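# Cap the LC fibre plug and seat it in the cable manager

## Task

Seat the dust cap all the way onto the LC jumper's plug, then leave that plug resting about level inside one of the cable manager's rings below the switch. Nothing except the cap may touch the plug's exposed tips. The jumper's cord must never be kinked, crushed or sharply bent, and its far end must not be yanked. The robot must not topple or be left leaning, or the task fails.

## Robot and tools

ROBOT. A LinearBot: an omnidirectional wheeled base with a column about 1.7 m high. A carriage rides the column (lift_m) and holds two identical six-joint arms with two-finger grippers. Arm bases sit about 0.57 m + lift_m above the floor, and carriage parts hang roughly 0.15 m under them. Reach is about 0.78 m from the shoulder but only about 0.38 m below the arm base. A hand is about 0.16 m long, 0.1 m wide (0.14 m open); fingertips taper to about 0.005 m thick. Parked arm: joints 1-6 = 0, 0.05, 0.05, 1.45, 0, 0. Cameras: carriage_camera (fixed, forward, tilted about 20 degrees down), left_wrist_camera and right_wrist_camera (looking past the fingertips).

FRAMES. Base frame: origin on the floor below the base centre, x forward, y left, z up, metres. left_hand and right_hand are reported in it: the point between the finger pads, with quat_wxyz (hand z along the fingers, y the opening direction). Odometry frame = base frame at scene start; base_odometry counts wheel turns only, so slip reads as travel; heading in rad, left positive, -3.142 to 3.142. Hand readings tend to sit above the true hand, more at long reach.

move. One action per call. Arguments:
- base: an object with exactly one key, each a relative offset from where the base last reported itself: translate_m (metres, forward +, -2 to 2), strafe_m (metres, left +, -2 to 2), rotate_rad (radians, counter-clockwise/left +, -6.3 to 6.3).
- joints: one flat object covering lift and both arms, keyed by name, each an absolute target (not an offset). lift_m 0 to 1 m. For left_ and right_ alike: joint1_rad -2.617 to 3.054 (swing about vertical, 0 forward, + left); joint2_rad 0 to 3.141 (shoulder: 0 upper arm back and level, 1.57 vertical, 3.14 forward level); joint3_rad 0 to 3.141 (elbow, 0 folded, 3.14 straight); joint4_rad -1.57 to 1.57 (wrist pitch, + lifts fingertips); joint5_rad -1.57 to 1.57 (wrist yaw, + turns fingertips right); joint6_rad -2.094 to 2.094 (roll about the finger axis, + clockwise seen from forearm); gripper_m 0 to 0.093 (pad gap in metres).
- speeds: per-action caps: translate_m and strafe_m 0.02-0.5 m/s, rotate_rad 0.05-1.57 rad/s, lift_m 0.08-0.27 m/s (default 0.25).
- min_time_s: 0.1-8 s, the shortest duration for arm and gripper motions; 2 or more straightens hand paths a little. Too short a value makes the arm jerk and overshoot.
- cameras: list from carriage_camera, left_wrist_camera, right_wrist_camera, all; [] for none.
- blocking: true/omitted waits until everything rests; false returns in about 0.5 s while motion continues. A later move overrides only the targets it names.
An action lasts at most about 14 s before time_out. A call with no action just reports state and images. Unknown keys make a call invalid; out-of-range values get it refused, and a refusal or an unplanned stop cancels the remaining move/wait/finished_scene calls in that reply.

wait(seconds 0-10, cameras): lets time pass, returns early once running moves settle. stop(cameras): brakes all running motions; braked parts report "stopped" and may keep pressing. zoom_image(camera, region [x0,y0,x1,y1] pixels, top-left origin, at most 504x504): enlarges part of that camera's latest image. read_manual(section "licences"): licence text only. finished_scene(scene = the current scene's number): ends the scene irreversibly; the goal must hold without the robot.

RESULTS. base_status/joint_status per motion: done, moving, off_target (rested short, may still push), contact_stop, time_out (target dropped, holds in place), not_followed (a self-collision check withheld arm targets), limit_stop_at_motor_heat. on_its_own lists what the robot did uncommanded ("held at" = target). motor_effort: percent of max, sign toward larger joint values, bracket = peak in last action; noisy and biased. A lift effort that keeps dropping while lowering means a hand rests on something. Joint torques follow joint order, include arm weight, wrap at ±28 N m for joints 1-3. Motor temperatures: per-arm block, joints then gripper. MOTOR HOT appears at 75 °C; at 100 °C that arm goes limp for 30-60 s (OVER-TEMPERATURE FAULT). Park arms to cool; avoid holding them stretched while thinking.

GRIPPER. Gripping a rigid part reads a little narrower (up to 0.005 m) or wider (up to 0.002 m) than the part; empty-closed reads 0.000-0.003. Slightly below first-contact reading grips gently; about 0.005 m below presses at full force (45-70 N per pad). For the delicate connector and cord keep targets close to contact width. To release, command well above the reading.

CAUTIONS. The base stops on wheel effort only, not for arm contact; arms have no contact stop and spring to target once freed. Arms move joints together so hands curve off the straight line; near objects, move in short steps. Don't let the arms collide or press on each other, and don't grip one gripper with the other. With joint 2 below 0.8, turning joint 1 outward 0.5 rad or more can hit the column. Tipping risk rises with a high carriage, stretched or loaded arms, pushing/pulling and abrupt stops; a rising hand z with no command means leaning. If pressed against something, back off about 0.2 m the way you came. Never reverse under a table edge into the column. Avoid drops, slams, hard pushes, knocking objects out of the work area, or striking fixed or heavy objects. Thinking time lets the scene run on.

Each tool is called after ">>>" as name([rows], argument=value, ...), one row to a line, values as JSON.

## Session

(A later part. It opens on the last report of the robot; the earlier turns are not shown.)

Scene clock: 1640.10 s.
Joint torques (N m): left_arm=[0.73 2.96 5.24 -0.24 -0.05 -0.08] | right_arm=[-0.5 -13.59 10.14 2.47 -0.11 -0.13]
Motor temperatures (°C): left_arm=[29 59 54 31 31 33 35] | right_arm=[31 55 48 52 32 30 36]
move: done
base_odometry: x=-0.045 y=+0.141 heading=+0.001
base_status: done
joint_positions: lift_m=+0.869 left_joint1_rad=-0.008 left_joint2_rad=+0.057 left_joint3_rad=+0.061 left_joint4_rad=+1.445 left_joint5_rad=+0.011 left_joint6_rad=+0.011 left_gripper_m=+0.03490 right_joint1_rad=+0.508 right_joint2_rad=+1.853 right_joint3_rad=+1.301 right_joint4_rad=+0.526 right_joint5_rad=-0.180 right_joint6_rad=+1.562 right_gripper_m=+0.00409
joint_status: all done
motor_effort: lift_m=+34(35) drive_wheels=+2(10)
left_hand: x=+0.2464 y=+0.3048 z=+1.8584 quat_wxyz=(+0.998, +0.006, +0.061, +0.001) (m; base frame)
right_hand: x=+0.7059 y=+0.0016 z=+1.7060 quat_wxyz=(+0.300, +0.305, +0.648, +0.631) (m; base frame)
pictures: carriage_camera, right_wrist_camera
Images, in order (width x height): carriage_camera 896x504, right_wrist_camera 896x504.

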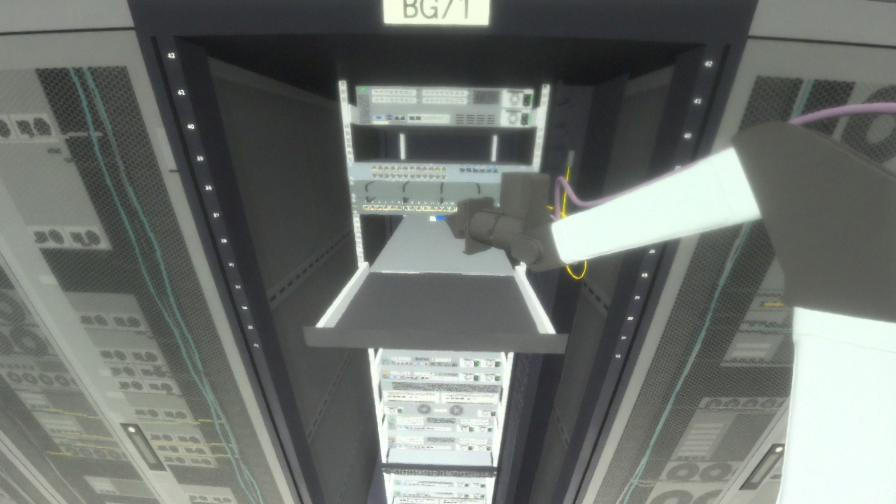

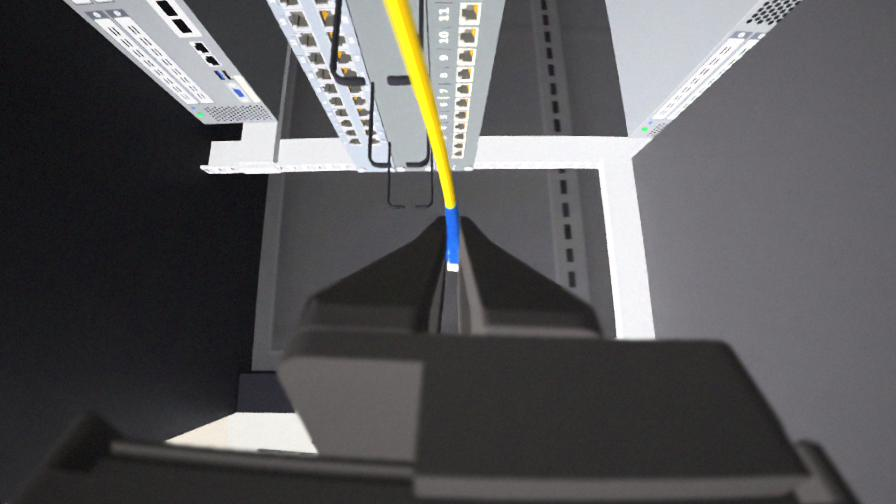

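>>> move(joints={"right_joint1_rad": 0.443, "right_joint2_rad": 2.024, "right_joint3_rad": 1.66, "right_joint4_rad": 0.346, "right_joint5_rad": -0.252}, min_time_s=2, cameras=["carriage_camera", "right_wrist_camera"])

>>> zoom_image(camera="carriage_camera", region=[420, 175, 470, 220])

>>> zoom_image(camera="right_wrist_camera", region=[370, 130, 540, 290])

Scene clock: 1650.63 s.
Joint torques (N m): left_arm=[0.72 2.99 5.24 -0.24 -0.04 -0.08] | right_arm=[-0.61 -10.61 10.51 2.47 -0.11 -0.13]
Motor temperatures (°C): left_arm=[29 54 53 31 31 33 35] | right_arm=[31 55 49 53 32 30 36]
move: done
base_odometry: x=-0.045 y=+0.141 heading=+0.001
base_status: not commanded
joint_positions: lift_m=+0.869 left_joint1_rad=-0.008 left_joint2_rad=+0.057 left_joint3_rad=+0.061 left_joint4_rad=+1.445 left_joint5_rad=+0.011 left_joint6_rad=+0.011 left_gripper_m=+0.03490 right_joint1_rad=+0.448 right_joint2_rad=+2.003 right_joint3_rad=+1.632 right_joint4_rad=+0.362 right_joint5_rad=-0.241 right_joint6_rad=+1.562 right_gripper_m=+0.00409
joint_status: all done
motor_effort: lift_m=+34(34) drive_wheels=+0(4)
left_hand: x=+0.2464 y=+0.3048 z=+1.8584 quat_wxyz=(+0.998, +0.006, +0.061, +0.001) (m; base frame)
right_hand: x=+0.7592 y=+0.0008 z=+1.7412 quat_wxyz=(+0.302, +0.301, +0.643, +0.636) (m; base frame)
pictures: carriage_camera, right_wrist_camera
Images, in order (width x height): carriage_camera 896x504, right_wrist_camera 896x504.

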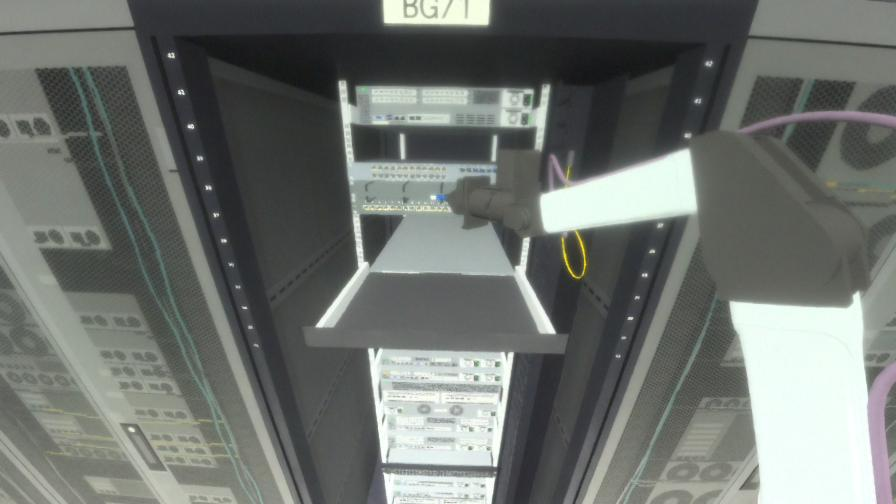

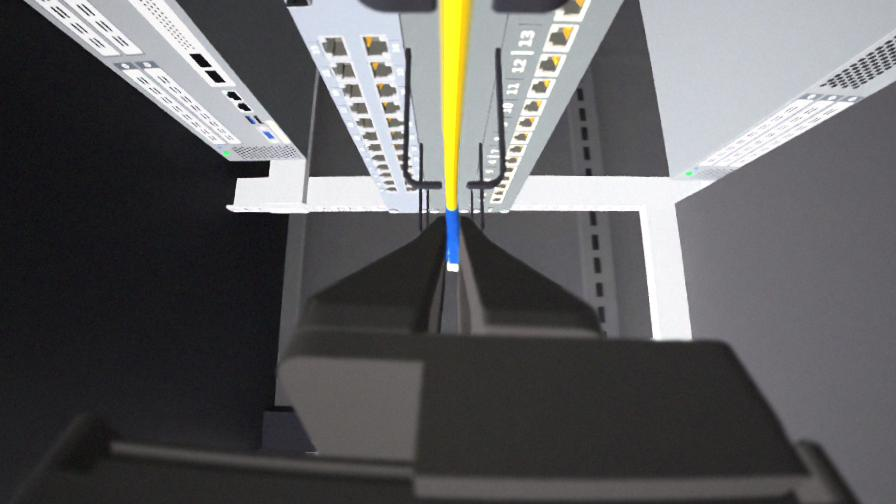

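Scaled by 10.080 from the camera's 896x504 image, which has a finer 1280x720 frame.

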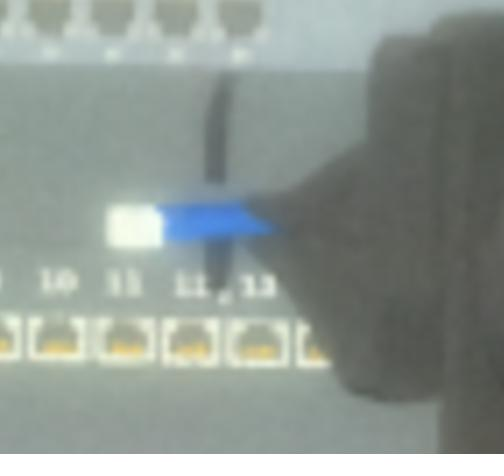

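Scaled by 2.965 from the camera's 896x504 image, which has a finer 1280x720 frame.

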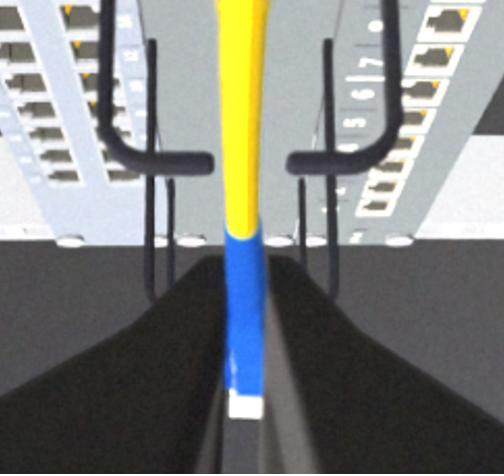

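>>> move(base={"translate_m": 0.03}, speeds={"translate_m": 0.03}, cameras=["carriage_camera", "right_wrist_camera"])

>>> zoom_image(camera="carriage_camera", region=[420, 175, 470, 220])

>>> zoom_image(camera="right_wrist_camera", region=[370, 130, 540, 290])

Scene clock: 1661.17 s.
Joint torques (N m): left_arm=[0.72 3.02 5.24 -0.29 -0.05 -0.09] | right_arm=[-0.42 -11.06 10.36 2.52 -0.09 -0.13]
move: done
base_odometry: x=-0.015 y=+0.140 heading=+0.001
base_status: done
joint_positions: lift_m=+0.869 left_joint1_rad=-0.008 left_joint2_rad=+0.057 left_joint3_rad=+0.061 left_joint4_rad=+1.448 left_joint5_rad=+0.011 left_joint6_rad=+0.011 left_gripper_m=+0.03490 right_joint1_rad=+0.447 right_joint2_rad=+2.007 right_joint3_rad=+1.634 right_joint4_rad=+0.357 right_joint5_rad=-0.243 right_joint6_rad=+1.562 right_gripper_m=+0.00409
joint_status: not commanded
motor_effort: lift_m=+34(34) drive_wheels=+1(9)
left_hand: x=+0.2457 y=+0.3048 z=+1.8585 quat_wxyz=(+0.998, +0.006, +0.059, +0.001) (m; base frame)
right_hand: x=+0.7602 y=+0.0006 z=+1.7384 quat_wxyz=(+0.301, +0.302, +0.645, +0.634) (m; base frame)
pictures: carriage_camera, right_wrist_camera
Images, in order (width x height): carriage_camera 896x504, right_wrist_camera 896x504.

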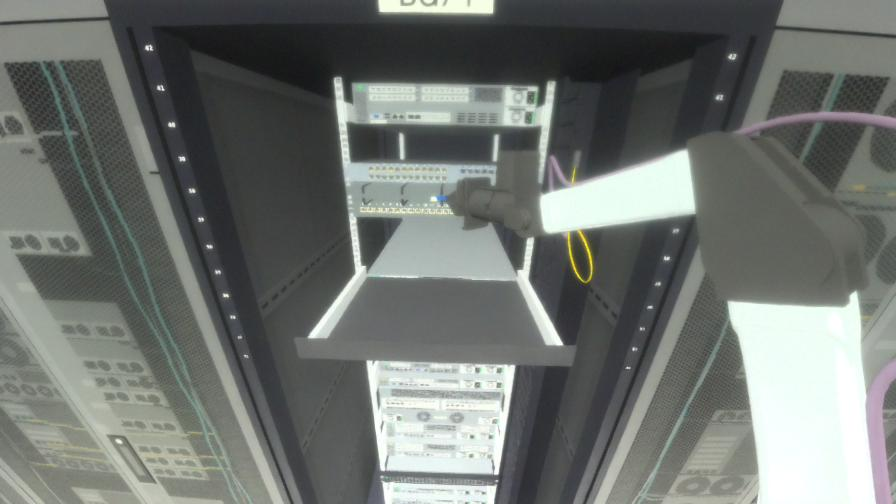

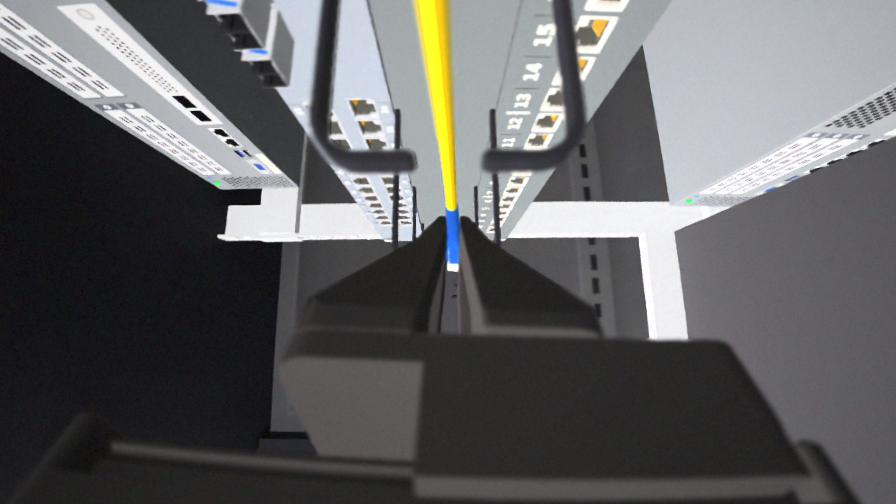

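Scaled by 10.080 from the camera's 896x504 image, which has a finer 1280x720 frame.

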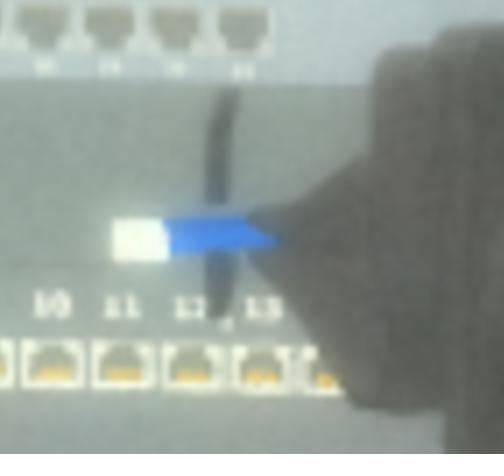

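Scaled by 2.965 from the camera's 896x504 image, which has a finer 1280x720 frame.

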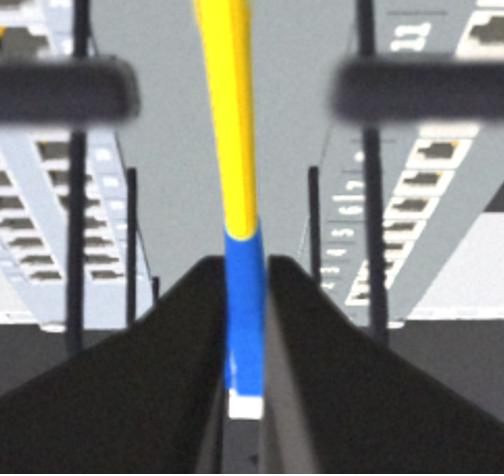

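>>> move(joints={"lift_m": 0.872}, speeds={"lift_m": 0.08}, cameras=["carriage_camera"])

>>> zoom_image(camera="carriage_camera", region=[420, 175, 470, 220])

Scene clock: 1669.50 s.
Joint torques (N m): left_arm=[0.72 2.99 5.22 -0.28 -0.04 -0.09] | right_arm=[-0.42 -11.22 10.11 2.56 -0.09 -0.13]
move: done
base_odometry: x=-0.015 y=+0.140 heading=+0.001
base_status: not commanded
joint_positions: lift_m=+0.872 left_joint1_rad=-0.008 left_joint2_rad=+0.057 left_joint3_rad=+0.061 left_joint4_rad=+1.448 left_joint5_rad=+0.011 left_joint6_rad=+0.011 left_gripper_m=+0.03490 right_joint1_rad=+0.447 right_joint2_rad=+2.009 right_joint3_rad=+1.637 right_joint4_rad=+0.355 right_joint5_rad=-0.243 right_joint6_rad=+1.562 right_gripper_m=+0.00409
joint_status: all done
motor_effort: lift_m=+36(41) drive_wheels=-1(3)
left_hand: x=+0.2457 y=+0.3048 z=+1.8618 quat_wxyz=(+0.998, +0.006, +0.059, +0.001) (m; base frame)
right_hand: x=+0.7607 y=+0.0008 z=+1.7414 quat_wxyz=(+0.300, +0.302, +0.646, +0.634) (m; base frame)
pictures: carriage_camera
Images, in order (width x height): carriage_camera 896x504.

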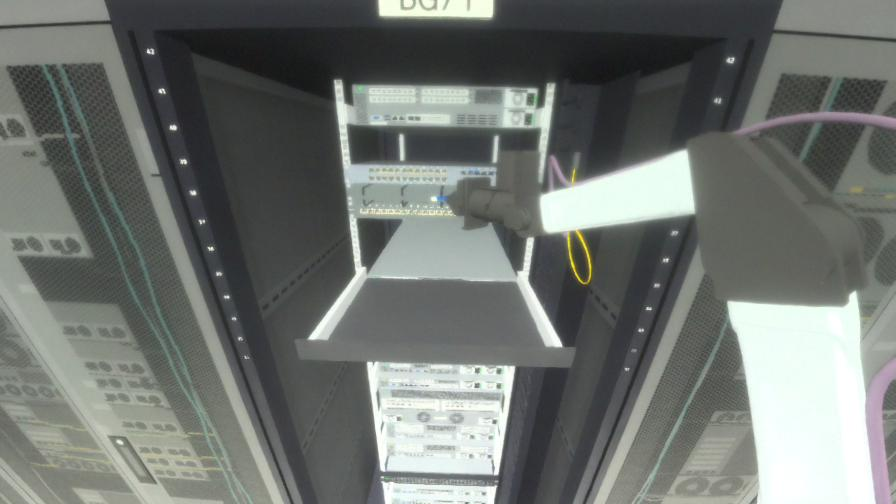

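Scaled by 10.080 from the camera's 896x504 image, which has a finer 1280x720 frame.

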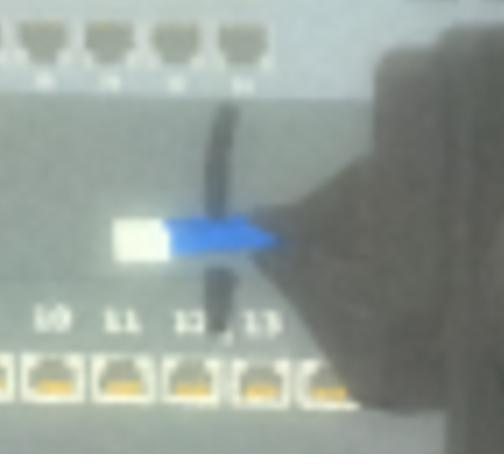

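>>> move(joints={"lift_m": 0.8703}, speeds={"lift_m": 0.08})

>>> move(base={"translate_m": 0.012}, speeds={"translate_m": 0.03}, cameras=["carriage_camera", "right_wrist_camera"])

>>> zoom_image(camera="carriage_camera", region=[420, 175, 470, 220])

>>> zoom_image(camera="right_wrist_camera", region=[370, 130, 540, 290])

Scene clock: 1675.97 s.
Joint torques (N m): left_arm=[0.7 2.96 5.26 -0.28 -0.05 -0.09] | right_arm=[-0.4 -11.22 10.07 2.57 -0.1 -0.13]
Motor temperatures (°C): left_arm=[29 49 51 31 31 33 35] | right_arm=[31 52 53 53 32 30 36]
move: done
base_odometry: x=-0.015 y=+0.140 heading=+0.001
base_status: not commanded
joint_positions: lift_m=+0.870 left_joint1_rad=-0.008 left_joint2_rad=+0.057 left_joint3_rad=+0.061 left_joint4_rad=+1.448 left_joint5_rad=+0.011 left_joint6_rad=+0.011 left_gripper_m=+0.03490 right_joint1_rad=+0.447 right_joint2_rad=+2.009 right_joint3_rad=+1.638 right_joint4_rad=+0.354 right_joint5_rad=-0.243 right_joint6_rad=+1.562 right_gripper_m=+0.00409
joint_status: all done
motor_effort: lift_m=+33(34) drive_wheels=+2(3)
left_hand: x=+0.2458 y=+0.3048 z=+1.8602 quat_wxyz=(+0.998, +0.006, +0.059, +0.001) (m; base frame)
right_hand: x=+0.7608 y=+0.0009 z=+1.7396 quat_wxyz=(+0.300, +0.303, +0.646, +0.633) (m; base frame)
pictures: none

Scene clock: 1676.80 s.
Joint torques (N m): left_arm=[0.7 3.02 5.27 -0.28 -0.05 -0.09] | right_arm=[-0.29 -11.52 10.04 2.58 -0.09 -0.13]
move: done
base_odometry: x=-0.003 y=+0.141 heading=+0.001
base_status: done
joint_positions: lift_m=+0.870 left_joint1_rad=-0.008 left_joint2_rad=+0.057 left_joint3_rad=+0.061 left_joint4_rad=+1.449 left_joint5_rad=+0.011 left_joint6_rad=+0.011 left_gripper_m=+0.03490 right_joint1_rad=+0.446 right_joint2_rad=+2.011 right_joint3_rad=+1.638 right_joint4_rad=+0.354 right_joint5_rad=-0.243 right_joint6_rad=+1.562 right_gripper_m=+0.00409
joint_status: not commanded
motor_effort: lift_m=+33(33) drive_wheels=+2(8)
left_hand: x=+0.2454 y=+0.3048 z=+1.8603 quat_wxyz=(+0.998, +0.006, +0.058, +0.001) (m; base frame)
right_hand: x=+0.7615 y=+0.0005 z=+1.7382 quat_wxyz=(+0.300, +0.304, +0.646, +0.633) (m; base frame)
pictures: carriage_camera, right_wrist_camera
Images, in order (width x height): carriage_camera 896x504, right_wrist_camera 896x504.

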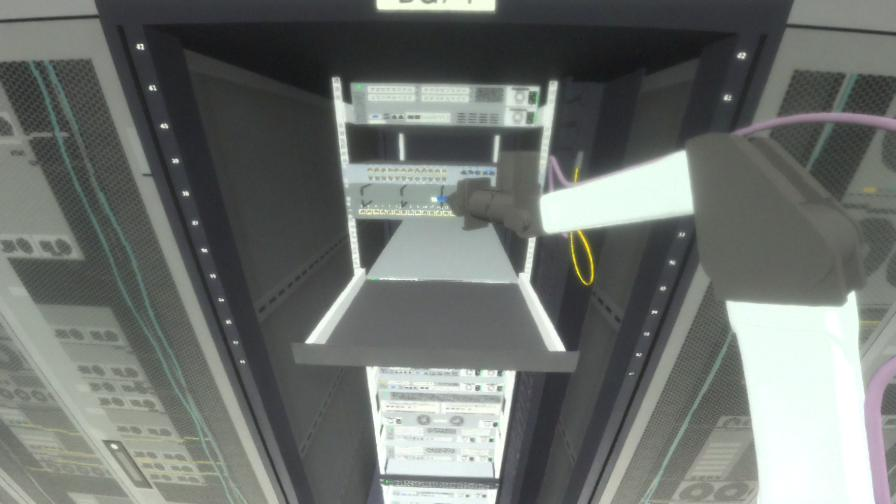

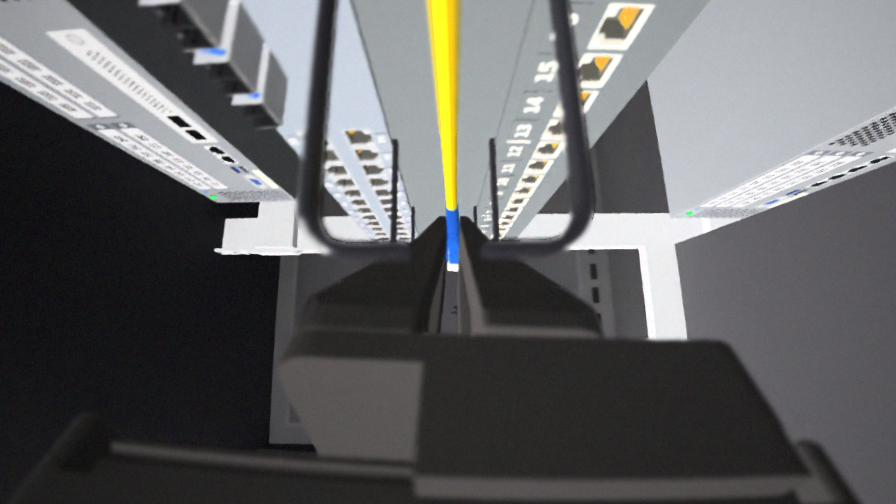

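Scaled by 10.080 from the camera's 896x504 image, which has a finer 1280x720 frame.

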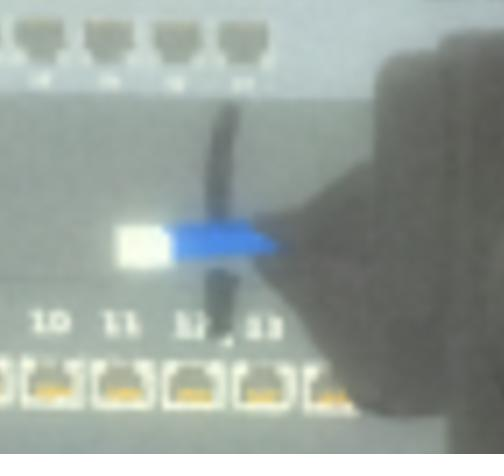

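Scaled by 2.965 from the camera's 896x504 image, which has a finer 1280x720 frame.

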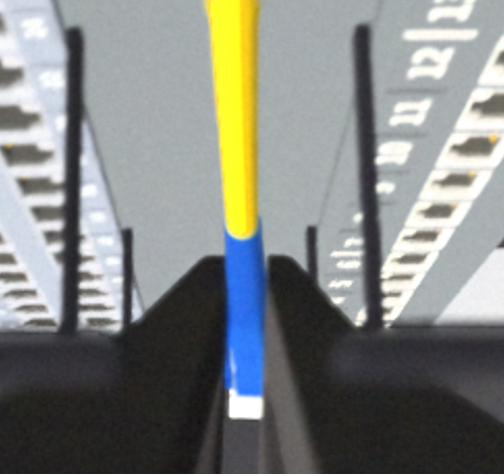

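>>> move(joints={"lift_m": 0.859}, speeds={"lift_m": 0.08}, cameras=["carriage_camera", "right_wrist_camera"])

>>> zoom_image(camera="carriage_camera", region=[420, 175, 470, 220])

>>> zoom_image(camera="right_wrist_camera", region=[370, 130, 540, 290])

Scene clock: 1686.73 s.
Joint torques (N m): left_arm=[0.72 2.97 5.26 -0.3 -0.05 -0.09] | right_arm=[-0.29 -11.73 9.77 2.61 -0.09 -0.13]
move: done
base_odometry: x=-0.003 y=+0.140 heading=+0.001
base_status: not commanded
joint_positions: lift_m=+0.859 left_joint1_rad=-0.008 left_joint2_rad=+0.057 left_joint3_rad=+0.061 left_joint4_rad=+1.450 left_joint5_rad=+0.011 left_joint6_rad=+0.011 left_gripper_m=+0.03490 right_joint1_rad=+0.446 right_joint2_rad=+2.013 right_joint3_rad=+1.641 right_joint4_rad=+0.351 right_joint5_rad=-0.243 right_joint6_rad=+1.562 right_gripper_m=+0.00409
joint_status: all done
motor_effort: lift_m=+35(36) drive_wheels=+2(5)
left_hand: x=+0.2452 y=+0.3048 z=+1.8489 quat_wxyz=(+0.998, +0.006, +0.058, +0.001) (m; base frame)
right_hand: x=+0.7620 y=+0.0007 z=+1.7268 quat_wxyz=(+0.300, +0.304, +0.647, +0.632) (m; base frame)
pictures: carriage_camera, right_wrist_camera
Images, in order (width x height): carriage_camera 896x504, right_wrist_camera 896x504.

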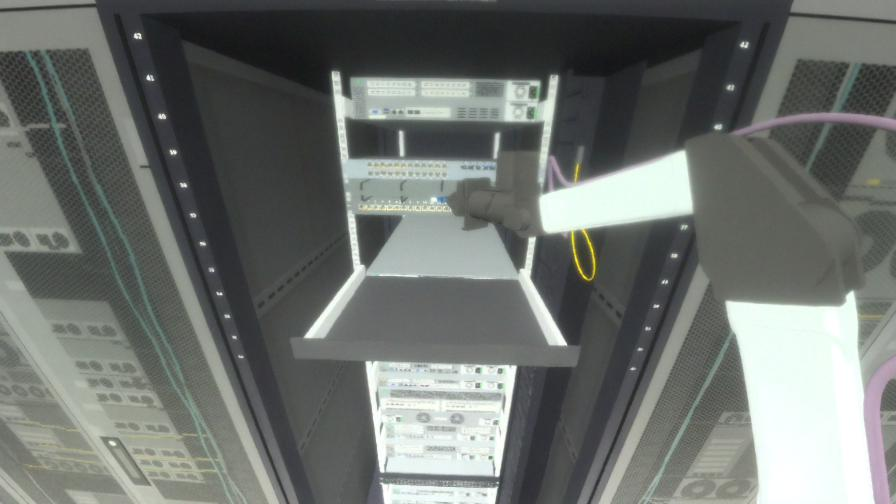

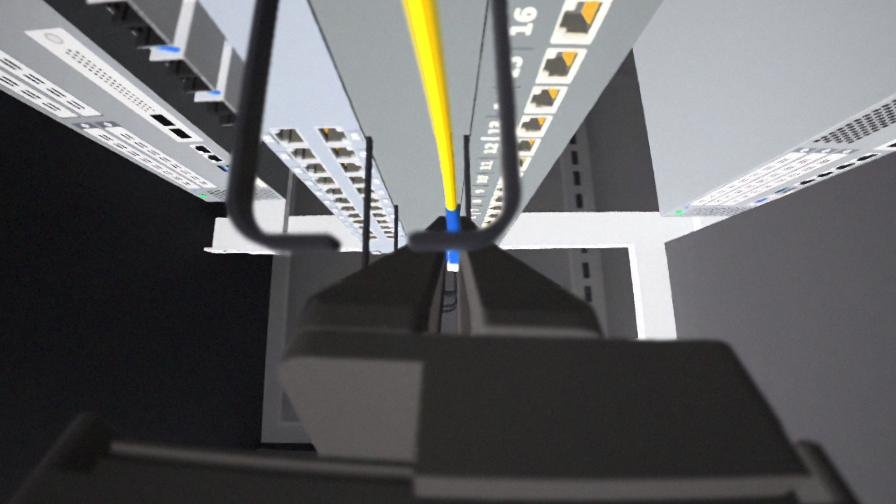

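Scaled by 10.080 from the camera's 896x504 image, which has a finer 1280x720 frame.

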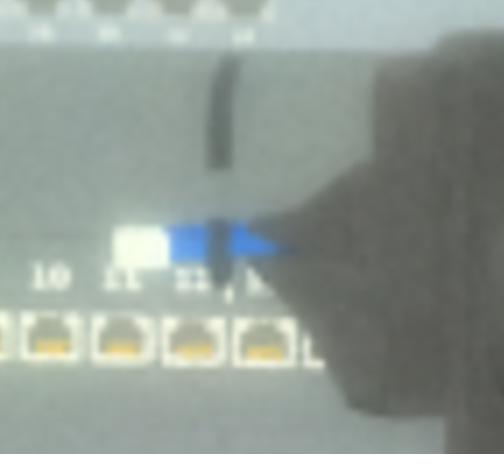

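Scaled by 2.965 from the camera's 896x504 image, which has a finer 1280x720 frame.

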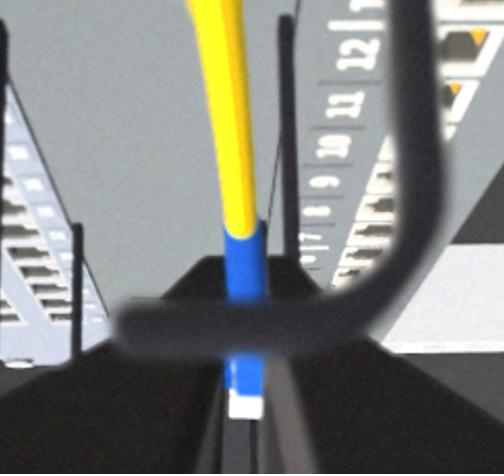

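>>> move(joints={"lift_m": 0.8565}, speeds={"lift_m": 0.08}, cameras=["carriage_camera"])

>>> zoom_image(camera="carriage_camera", region=[420, 175, 470, 220])

>>> move(joints={"lift_m": 0.854}, speeds={"lift_m": 0.08}, cameras=["carriage_camera", "right_wrist_camera"])

>>> zoom_image(camera="carriage_camera", region=[420, 175, 470, 220])

Scene clock: 1694.30 s.
Joint torques (N m): left_arm=[0.7 3.02 5.24 -0.31 -0.04 -0.09] | right_arm=[-0.31 -11.66 9.74 2.55 -0.1 -0.13]
move: done
base_odometry: x=-0.003 y=+0.140 heading=+0.001
base_status: not commanded
joint_positions: lift_m=+0.857 left_joint1_rad=-0.008 left_joint2_rad=+0.057 left_joint3_rad=+0.061 left_joint4_rad=+1.450 left_joint5_rad=+0.011 left_joint6_rad=+0.011 left_gripper_m=+0.03490 right_joint1_rad=+0.446 right_joint2_rad=+2.014 right_joint3_rad=+1.641 right_joint4_rad=+0.355 right_joint5_rad=-0.244 right_joint6_rad=+1.563 right_gripper_m=+0.00409
joint_status: all done
motor_effort: lift_m=+34(35) drive_wheels=-2(3)
left_hand: x=+0.2452 y=+0.3048 z=+1.8465 quat_wxyz=(+0.998, +0.006, +0.058, +0.001) (m; base frame)
right_hand: x=+0.7621 y=+0.0008 z=+1.7249 quat_wxyz=(+0.300, +0.303, +0.646, +0.633) (m; base frame)
pictures: carriage_camera
Images, in order (width x height): carriage_camera 896x504.

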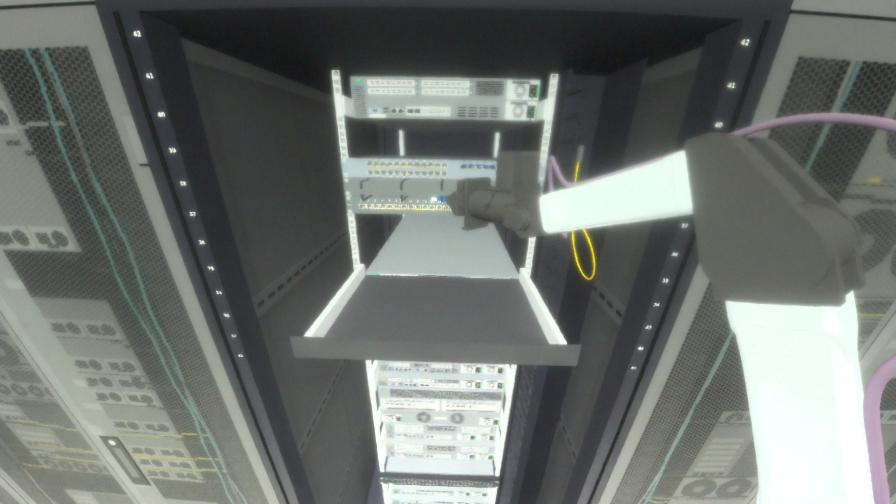

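Scaled by 10.080 from the camera's 896x504 image, which has a finer 1280x720 frame.

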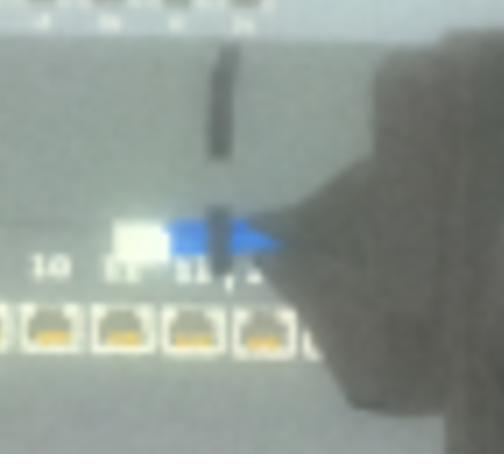

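Scene clock: 1694.70 s.
Joint torques (N m): left_arm=[0.73 3 5.27 -0.31 -0.04 -0.09] | right_arm=[-0.29 -11.74 9.77 2.46 -0.09 -0.13]
move: done
base_odometry: x=-0.003 y=+0.140 heading=+0.001
base_status: not commanded
joint_positions: lift_m=+0.854 left_joint1_rad=-0.008 left_joint2_rad=+0.057 left_joint3_rad=+0.061 left_joint4_rad=+1.450 left_joint5_rad=+0.011 left_joint6_rad=+0.011 left_gripper_m=+0.03490 right_joint1_rad=+0.446 right_joint2_rad=+2.014 right_joint3_rad=+1.641 right_joint4_rad=+0.362 right_joint5_rad=-0.244 right_joint6_rad=+1.563 right_gripper_m=+0.00408
joint_status: all done
motor_effort: lift_m=+34(36) drive_wheels=-4(5)
left_hand: x=+0.2452 y=+0.3048 z=+1.8440 quat_wxyz=(+0.998, +0.006, +0.058, +0.001) (m; base frame)
right_hand: x=+0.7621 y=+0.0008 z=+1.7243 quat_wxyz=(+0.302, +0.302, +0.644, +0.636) (m; base frame)
pictures: carriage_camera, right_wrist_camera
Images, in order (width x height): carriage_camera 896x504, right_wrist_camera 896x504.

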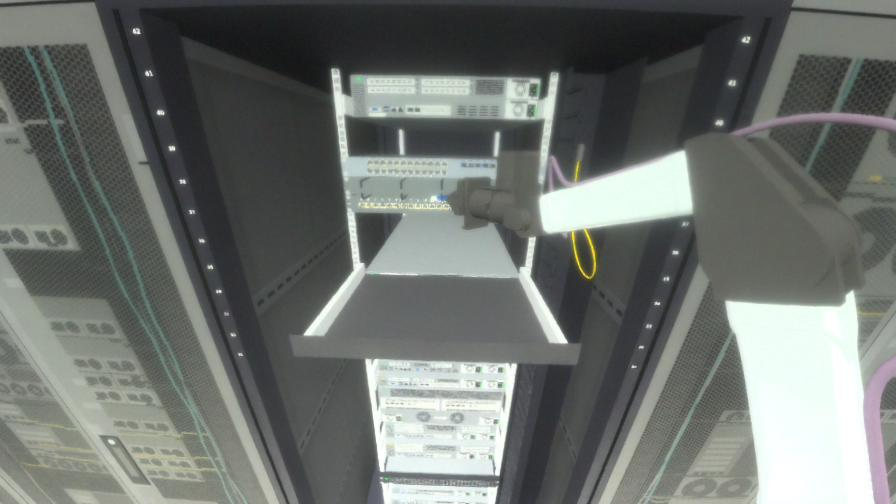

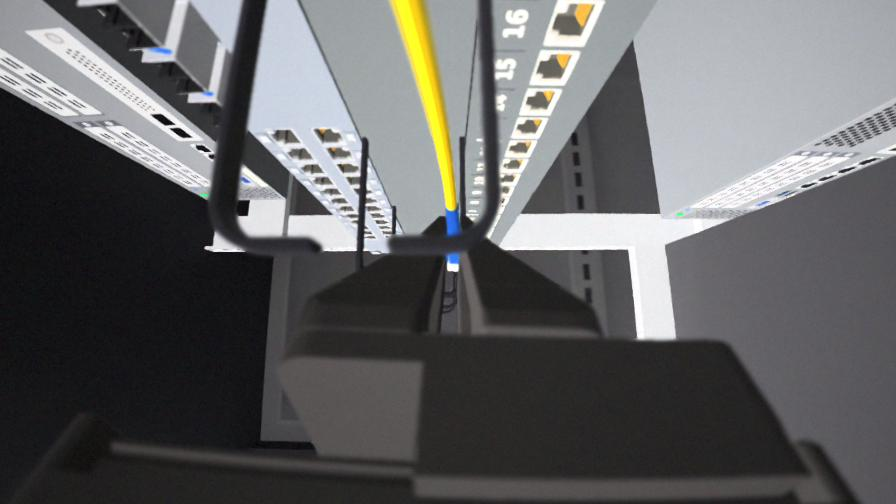

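Scaled by 10.080 from the camera's 896x504 image, which has a finer 1280x720 frame.

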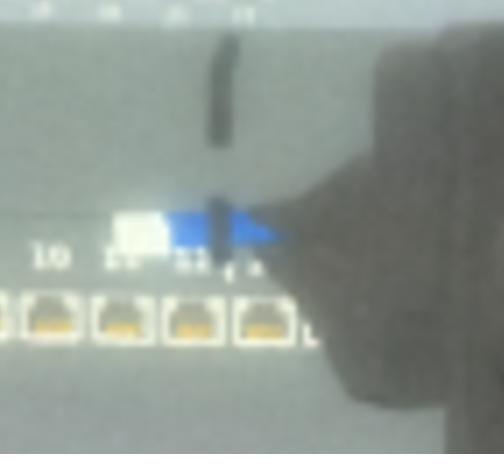

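>>> move(joints={"lift_m": 0.8555}, speeds={"lift_m": 0.08})

>>> move(joints={"right_gripper_m": 0.016}, min_time_s=2.5, cameras=["carriage_camera", "right_wrist_camera"])

>>> zoom_image(camera="carriage_camera", region=[420, 175, 470, 220])

>>> zoom_image(camera="right_wrist_camera", region=[370, 130, 540, 290])

Scene clock: 1710.30 s.
Joint torques (N m): left_arm=[0.73 2.97 5.26 -0.31 -0.04 -0.1] | right_arm=[-0.29 -11.82 9.74 2.5 -0.1 -0.13]
move: done
base_odometry: x=-0.003 y=+0.140 heading=+0.001
base_status: not commanded
joint_positions: lift_m=+0.855 left_joint1_rad=-0.008 left_joint2_rad=+0.057 left_joint3_rad=+0.061 left_joint4_rad=+1.450 left_joint5_rad=+0.011 left_joint6_rad=+0.011 left_gripper_m=+0.03490 right_joint1_rad=+0.446 right_joint2_rad=+2.014 right_joint3_rad=+1.641 right_joint4_rad=+0.359 right_joint5_rad=-0.244 right_joint6_rad=+1.563 right_gripper_m=+0.00408
joint_status: all done
motor_effort: lift_m=+36(41) drive_wheels=-4(4)
left_hand: x=+0.2452 y=+0.3048 z=+1.8452 quat_wxyz=(+0.998, +0.006, +0.058, +0.001) (m; base frame)
right_hand: x=+0.7621 y=+0.0008 z=+1.7247 quat_wxyz=(+0.301, +0.302, +0.644, +0.635) (m; base frame)
pictures: none

Scene clock: 1713.10 s.
Joint torques (N m): left_arm=[0.7 3 5.27 -0.31 -0.05 -0.09] | right_arm=[-0.29 -11.77 9.73 2.5 -0.09 -0.13]
move: done
base_odometry: x=-0.003 y=+0.140 heading=+0.001
base_status: not commanded
joint_positions: lift_m=+0.855 left_joint1_rad=-0.008 left_joint2_rad=+0.057 left_joint3_rad=+0.061 left_joint4_rad=+1.450 left_joint5_rad=+0.011 left_joint6_rad=+0.011 left_gripper_m=+0.03490 right_joint1_rad=+0.446 right_joint2_rad=+2.014 right_joint3_rad=+1.641 right_joint4_rad=+0.359 right_joint5_rad=-0.244 right_joint6_rad=+1.563 right_gripper_m=+0.01589
joint_status: all done
motor_effort: lift_m=+37(37) drive_wheels=-2(3)
left_hand: x=+0.2452 y=+0.3048 z=+1.8452 quat_wxyz=(+0.998, +0.006, +0.058, +0.001) (m; base frame)
right_hand: x=+0.7621 y=+0.0008 z=+1.7247 quat_wxyz=(+0.301, +0.302, +0.644, +0.635) (m; base frame)
pictures: carriage_camera, right_wrist_camera
Images, in order (width x height): carriage_camera 896x504, right_wrist_camera 896x504.

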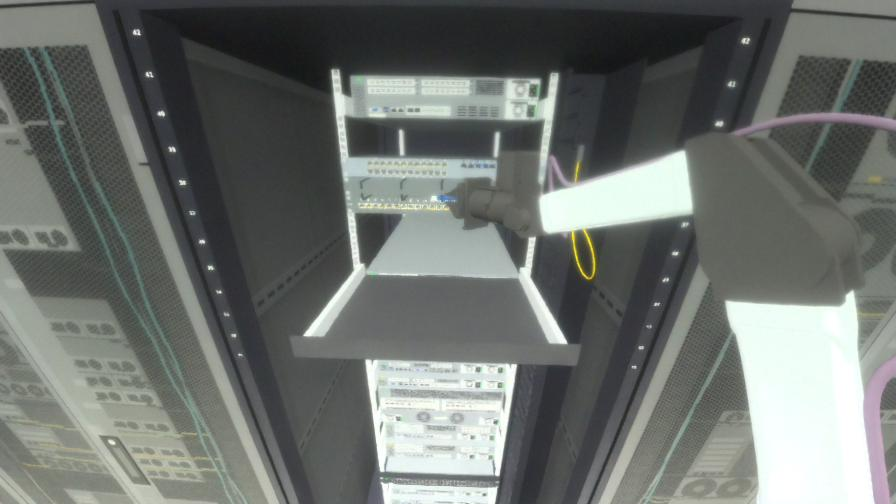

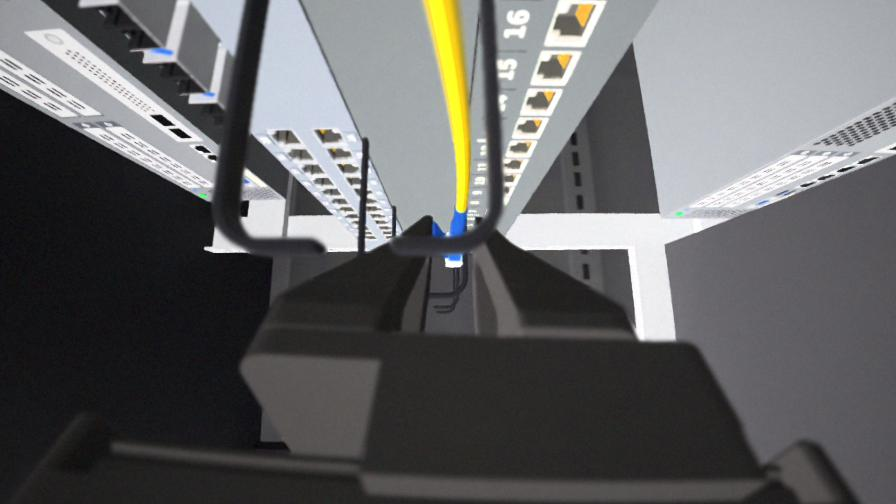

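Scaled by 10.080 from the camera's 896x504 image, which has a finer 1280x720 frame.

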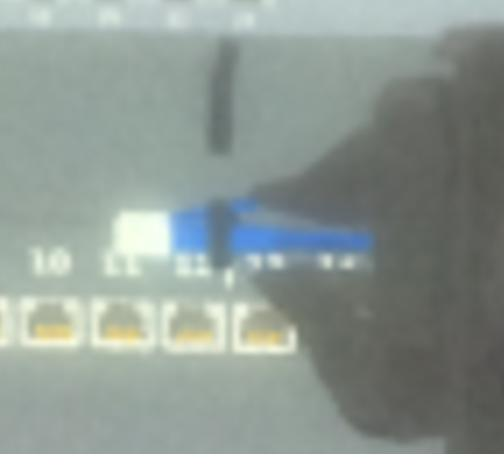

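Scaled by 2.965 from the camera's 896x504 image, which has a finer 1280x720 frame.

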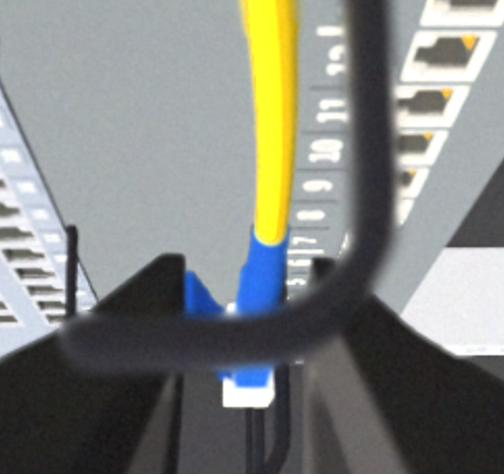

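>>> move(joints={"right_gripper_m": 0.034}, min_time_s=1.5)

>>> move(base={"translate_m": -0.035}, speeds={"translate_m": 0.03}, cameras=["carriage_camera", "right_wrist_camera"])

>>> zoom_image(camera="carriage_camera", region=[420, 165, 500, 225])

>>> zoom_image(camera="right_wrist_camera", region=[370, 80, 540, 290])

Scene clock: 1720.73 s.
Joint torques (N m): left_arm=[0.73 2.99 5.27 -0.31 -0.04 -0.09] | right_arm=[-0.31 -11.74 9.74 2.5 -0.1 -0.13]
Motor temperatures (°C): left_arm=[29 44 50 30 30 33 34] | right_arm=[31 51 54 54 31 30 35]
move: done
base_odometry: x=-0.003 y=+0.140 heading=+0.001
base_status: not commanded
joint_positions: lift_m=+0.855 left_joint1_rad=-0.008 left_joint2_rad=+0.057 left_joint3_rad=+0.061 left_joint4_rad=+1.450 left_joint5_rad=+0.011 left_joint6_rad=+0.011 left_gripper_m=+0.03490 right_joint1_rad=+0.446 right_joint2_rad=+2.014 right_joint3_rad=+1.641 right_joint4_rad=+0.359 right_joint5_rad=-0.244 right_joint6_rad=+1.563 right_gripper_m=+0.03386
joint_status: all done
motor_effort: lift_m=+36(37) drive_wheels=-2(5)
left_hand: x=+0.2452 y=+0.3048 z=+1.8452 quat_wxyz=(+0.998, +0.006, +0.058, +0.001) (m; base frame)
right_hand: x=+0.7621 y=+0.0008 z=+1.7247 quat_wxyz=(+0.301, +0.302, +0.644, +0.635) (m; base frame)
pictures: none

Scene clock: 1722.47 s.
Joint torques (N m): left_arm=[0.72 3 5.3 -0.31 -0.05 -0.1] | right_arm=[-0.25 -11.7 9.77 2.52 -0.09 -0.13]
move: done
base_odometry: x=-0.038 y=+0.141 heading=+0.001
base_status: done
joint_positions: lift_m=+0.855 left_joint1_rad=-0.008 left_joint2_rad=+0.057 left_joint3_rad=+0.061 left_joint4_rad=+1.450 left_joint5_rad=+0.011 left_joint6_rad=+0.011 left_gripper_m=+0.03490 right_joint1_rad=+0.445 right_joint2_rad=+2.014 right_joint3_rad=+1.641 right_joint4_rad=+0.357 right_joint5_rad=-0.244 right_joint6_rad=+1.563 right_gripper_m=+0.03386
joint_status: not commanded
motor_effort: lift_m=+36(37) drive_wheels=-2(9)
left_hand: x=+0.2452 y=+0.3048 z=+1.8452 quat_wxyz=(+0.998, +0.006, +0.058, +0.001) (m; base frame)
right_hand: x=+0.7622 y=+0.0006 z=+1.7243 quat_wxyz=(+0.301, +0.303, +0.645, +0.634) (m; base frame)
pictures: carriage_camera, right_wrist_camera
Images, in order (width x height): carriage_camera 896x504, right_wrist_camera 896x504.

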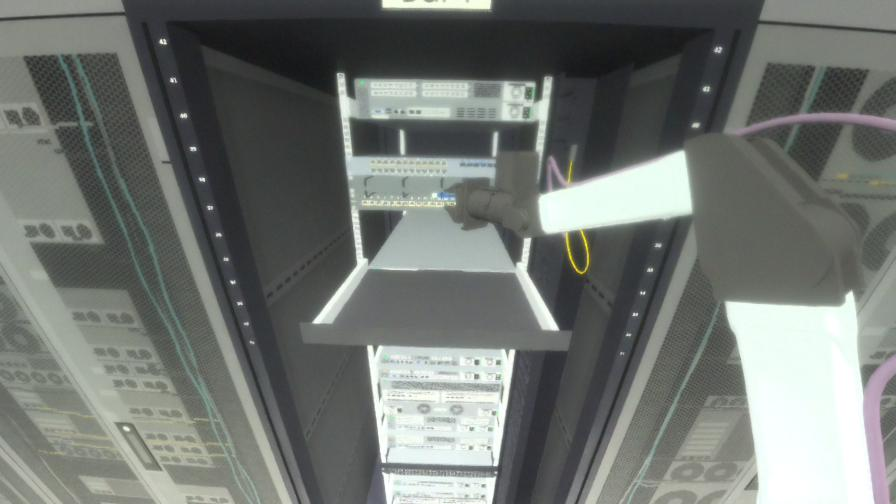

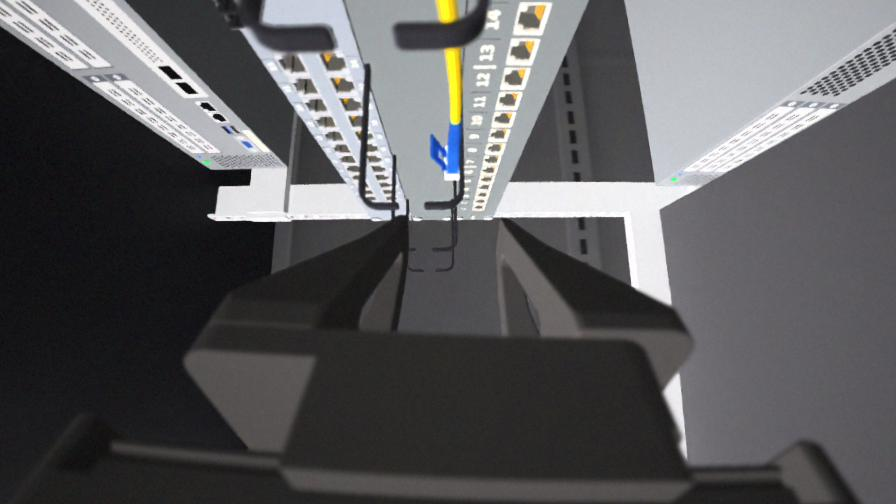

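Scaled by 6.300 from the camera's 896x504 image, which has a finer 1280x720 frame.

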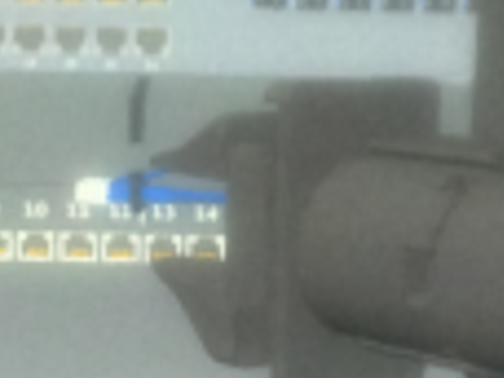

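Scaled by 2.400 from the camera's 896x504 image, which has a finer 1280x720 frame.

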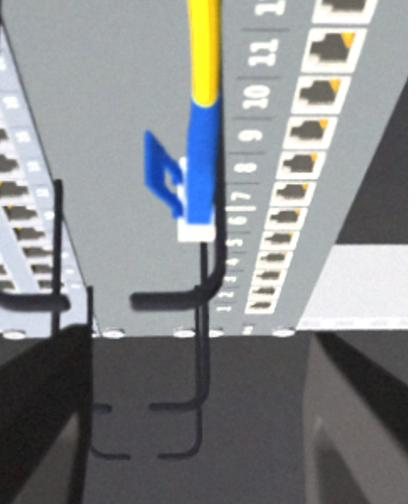

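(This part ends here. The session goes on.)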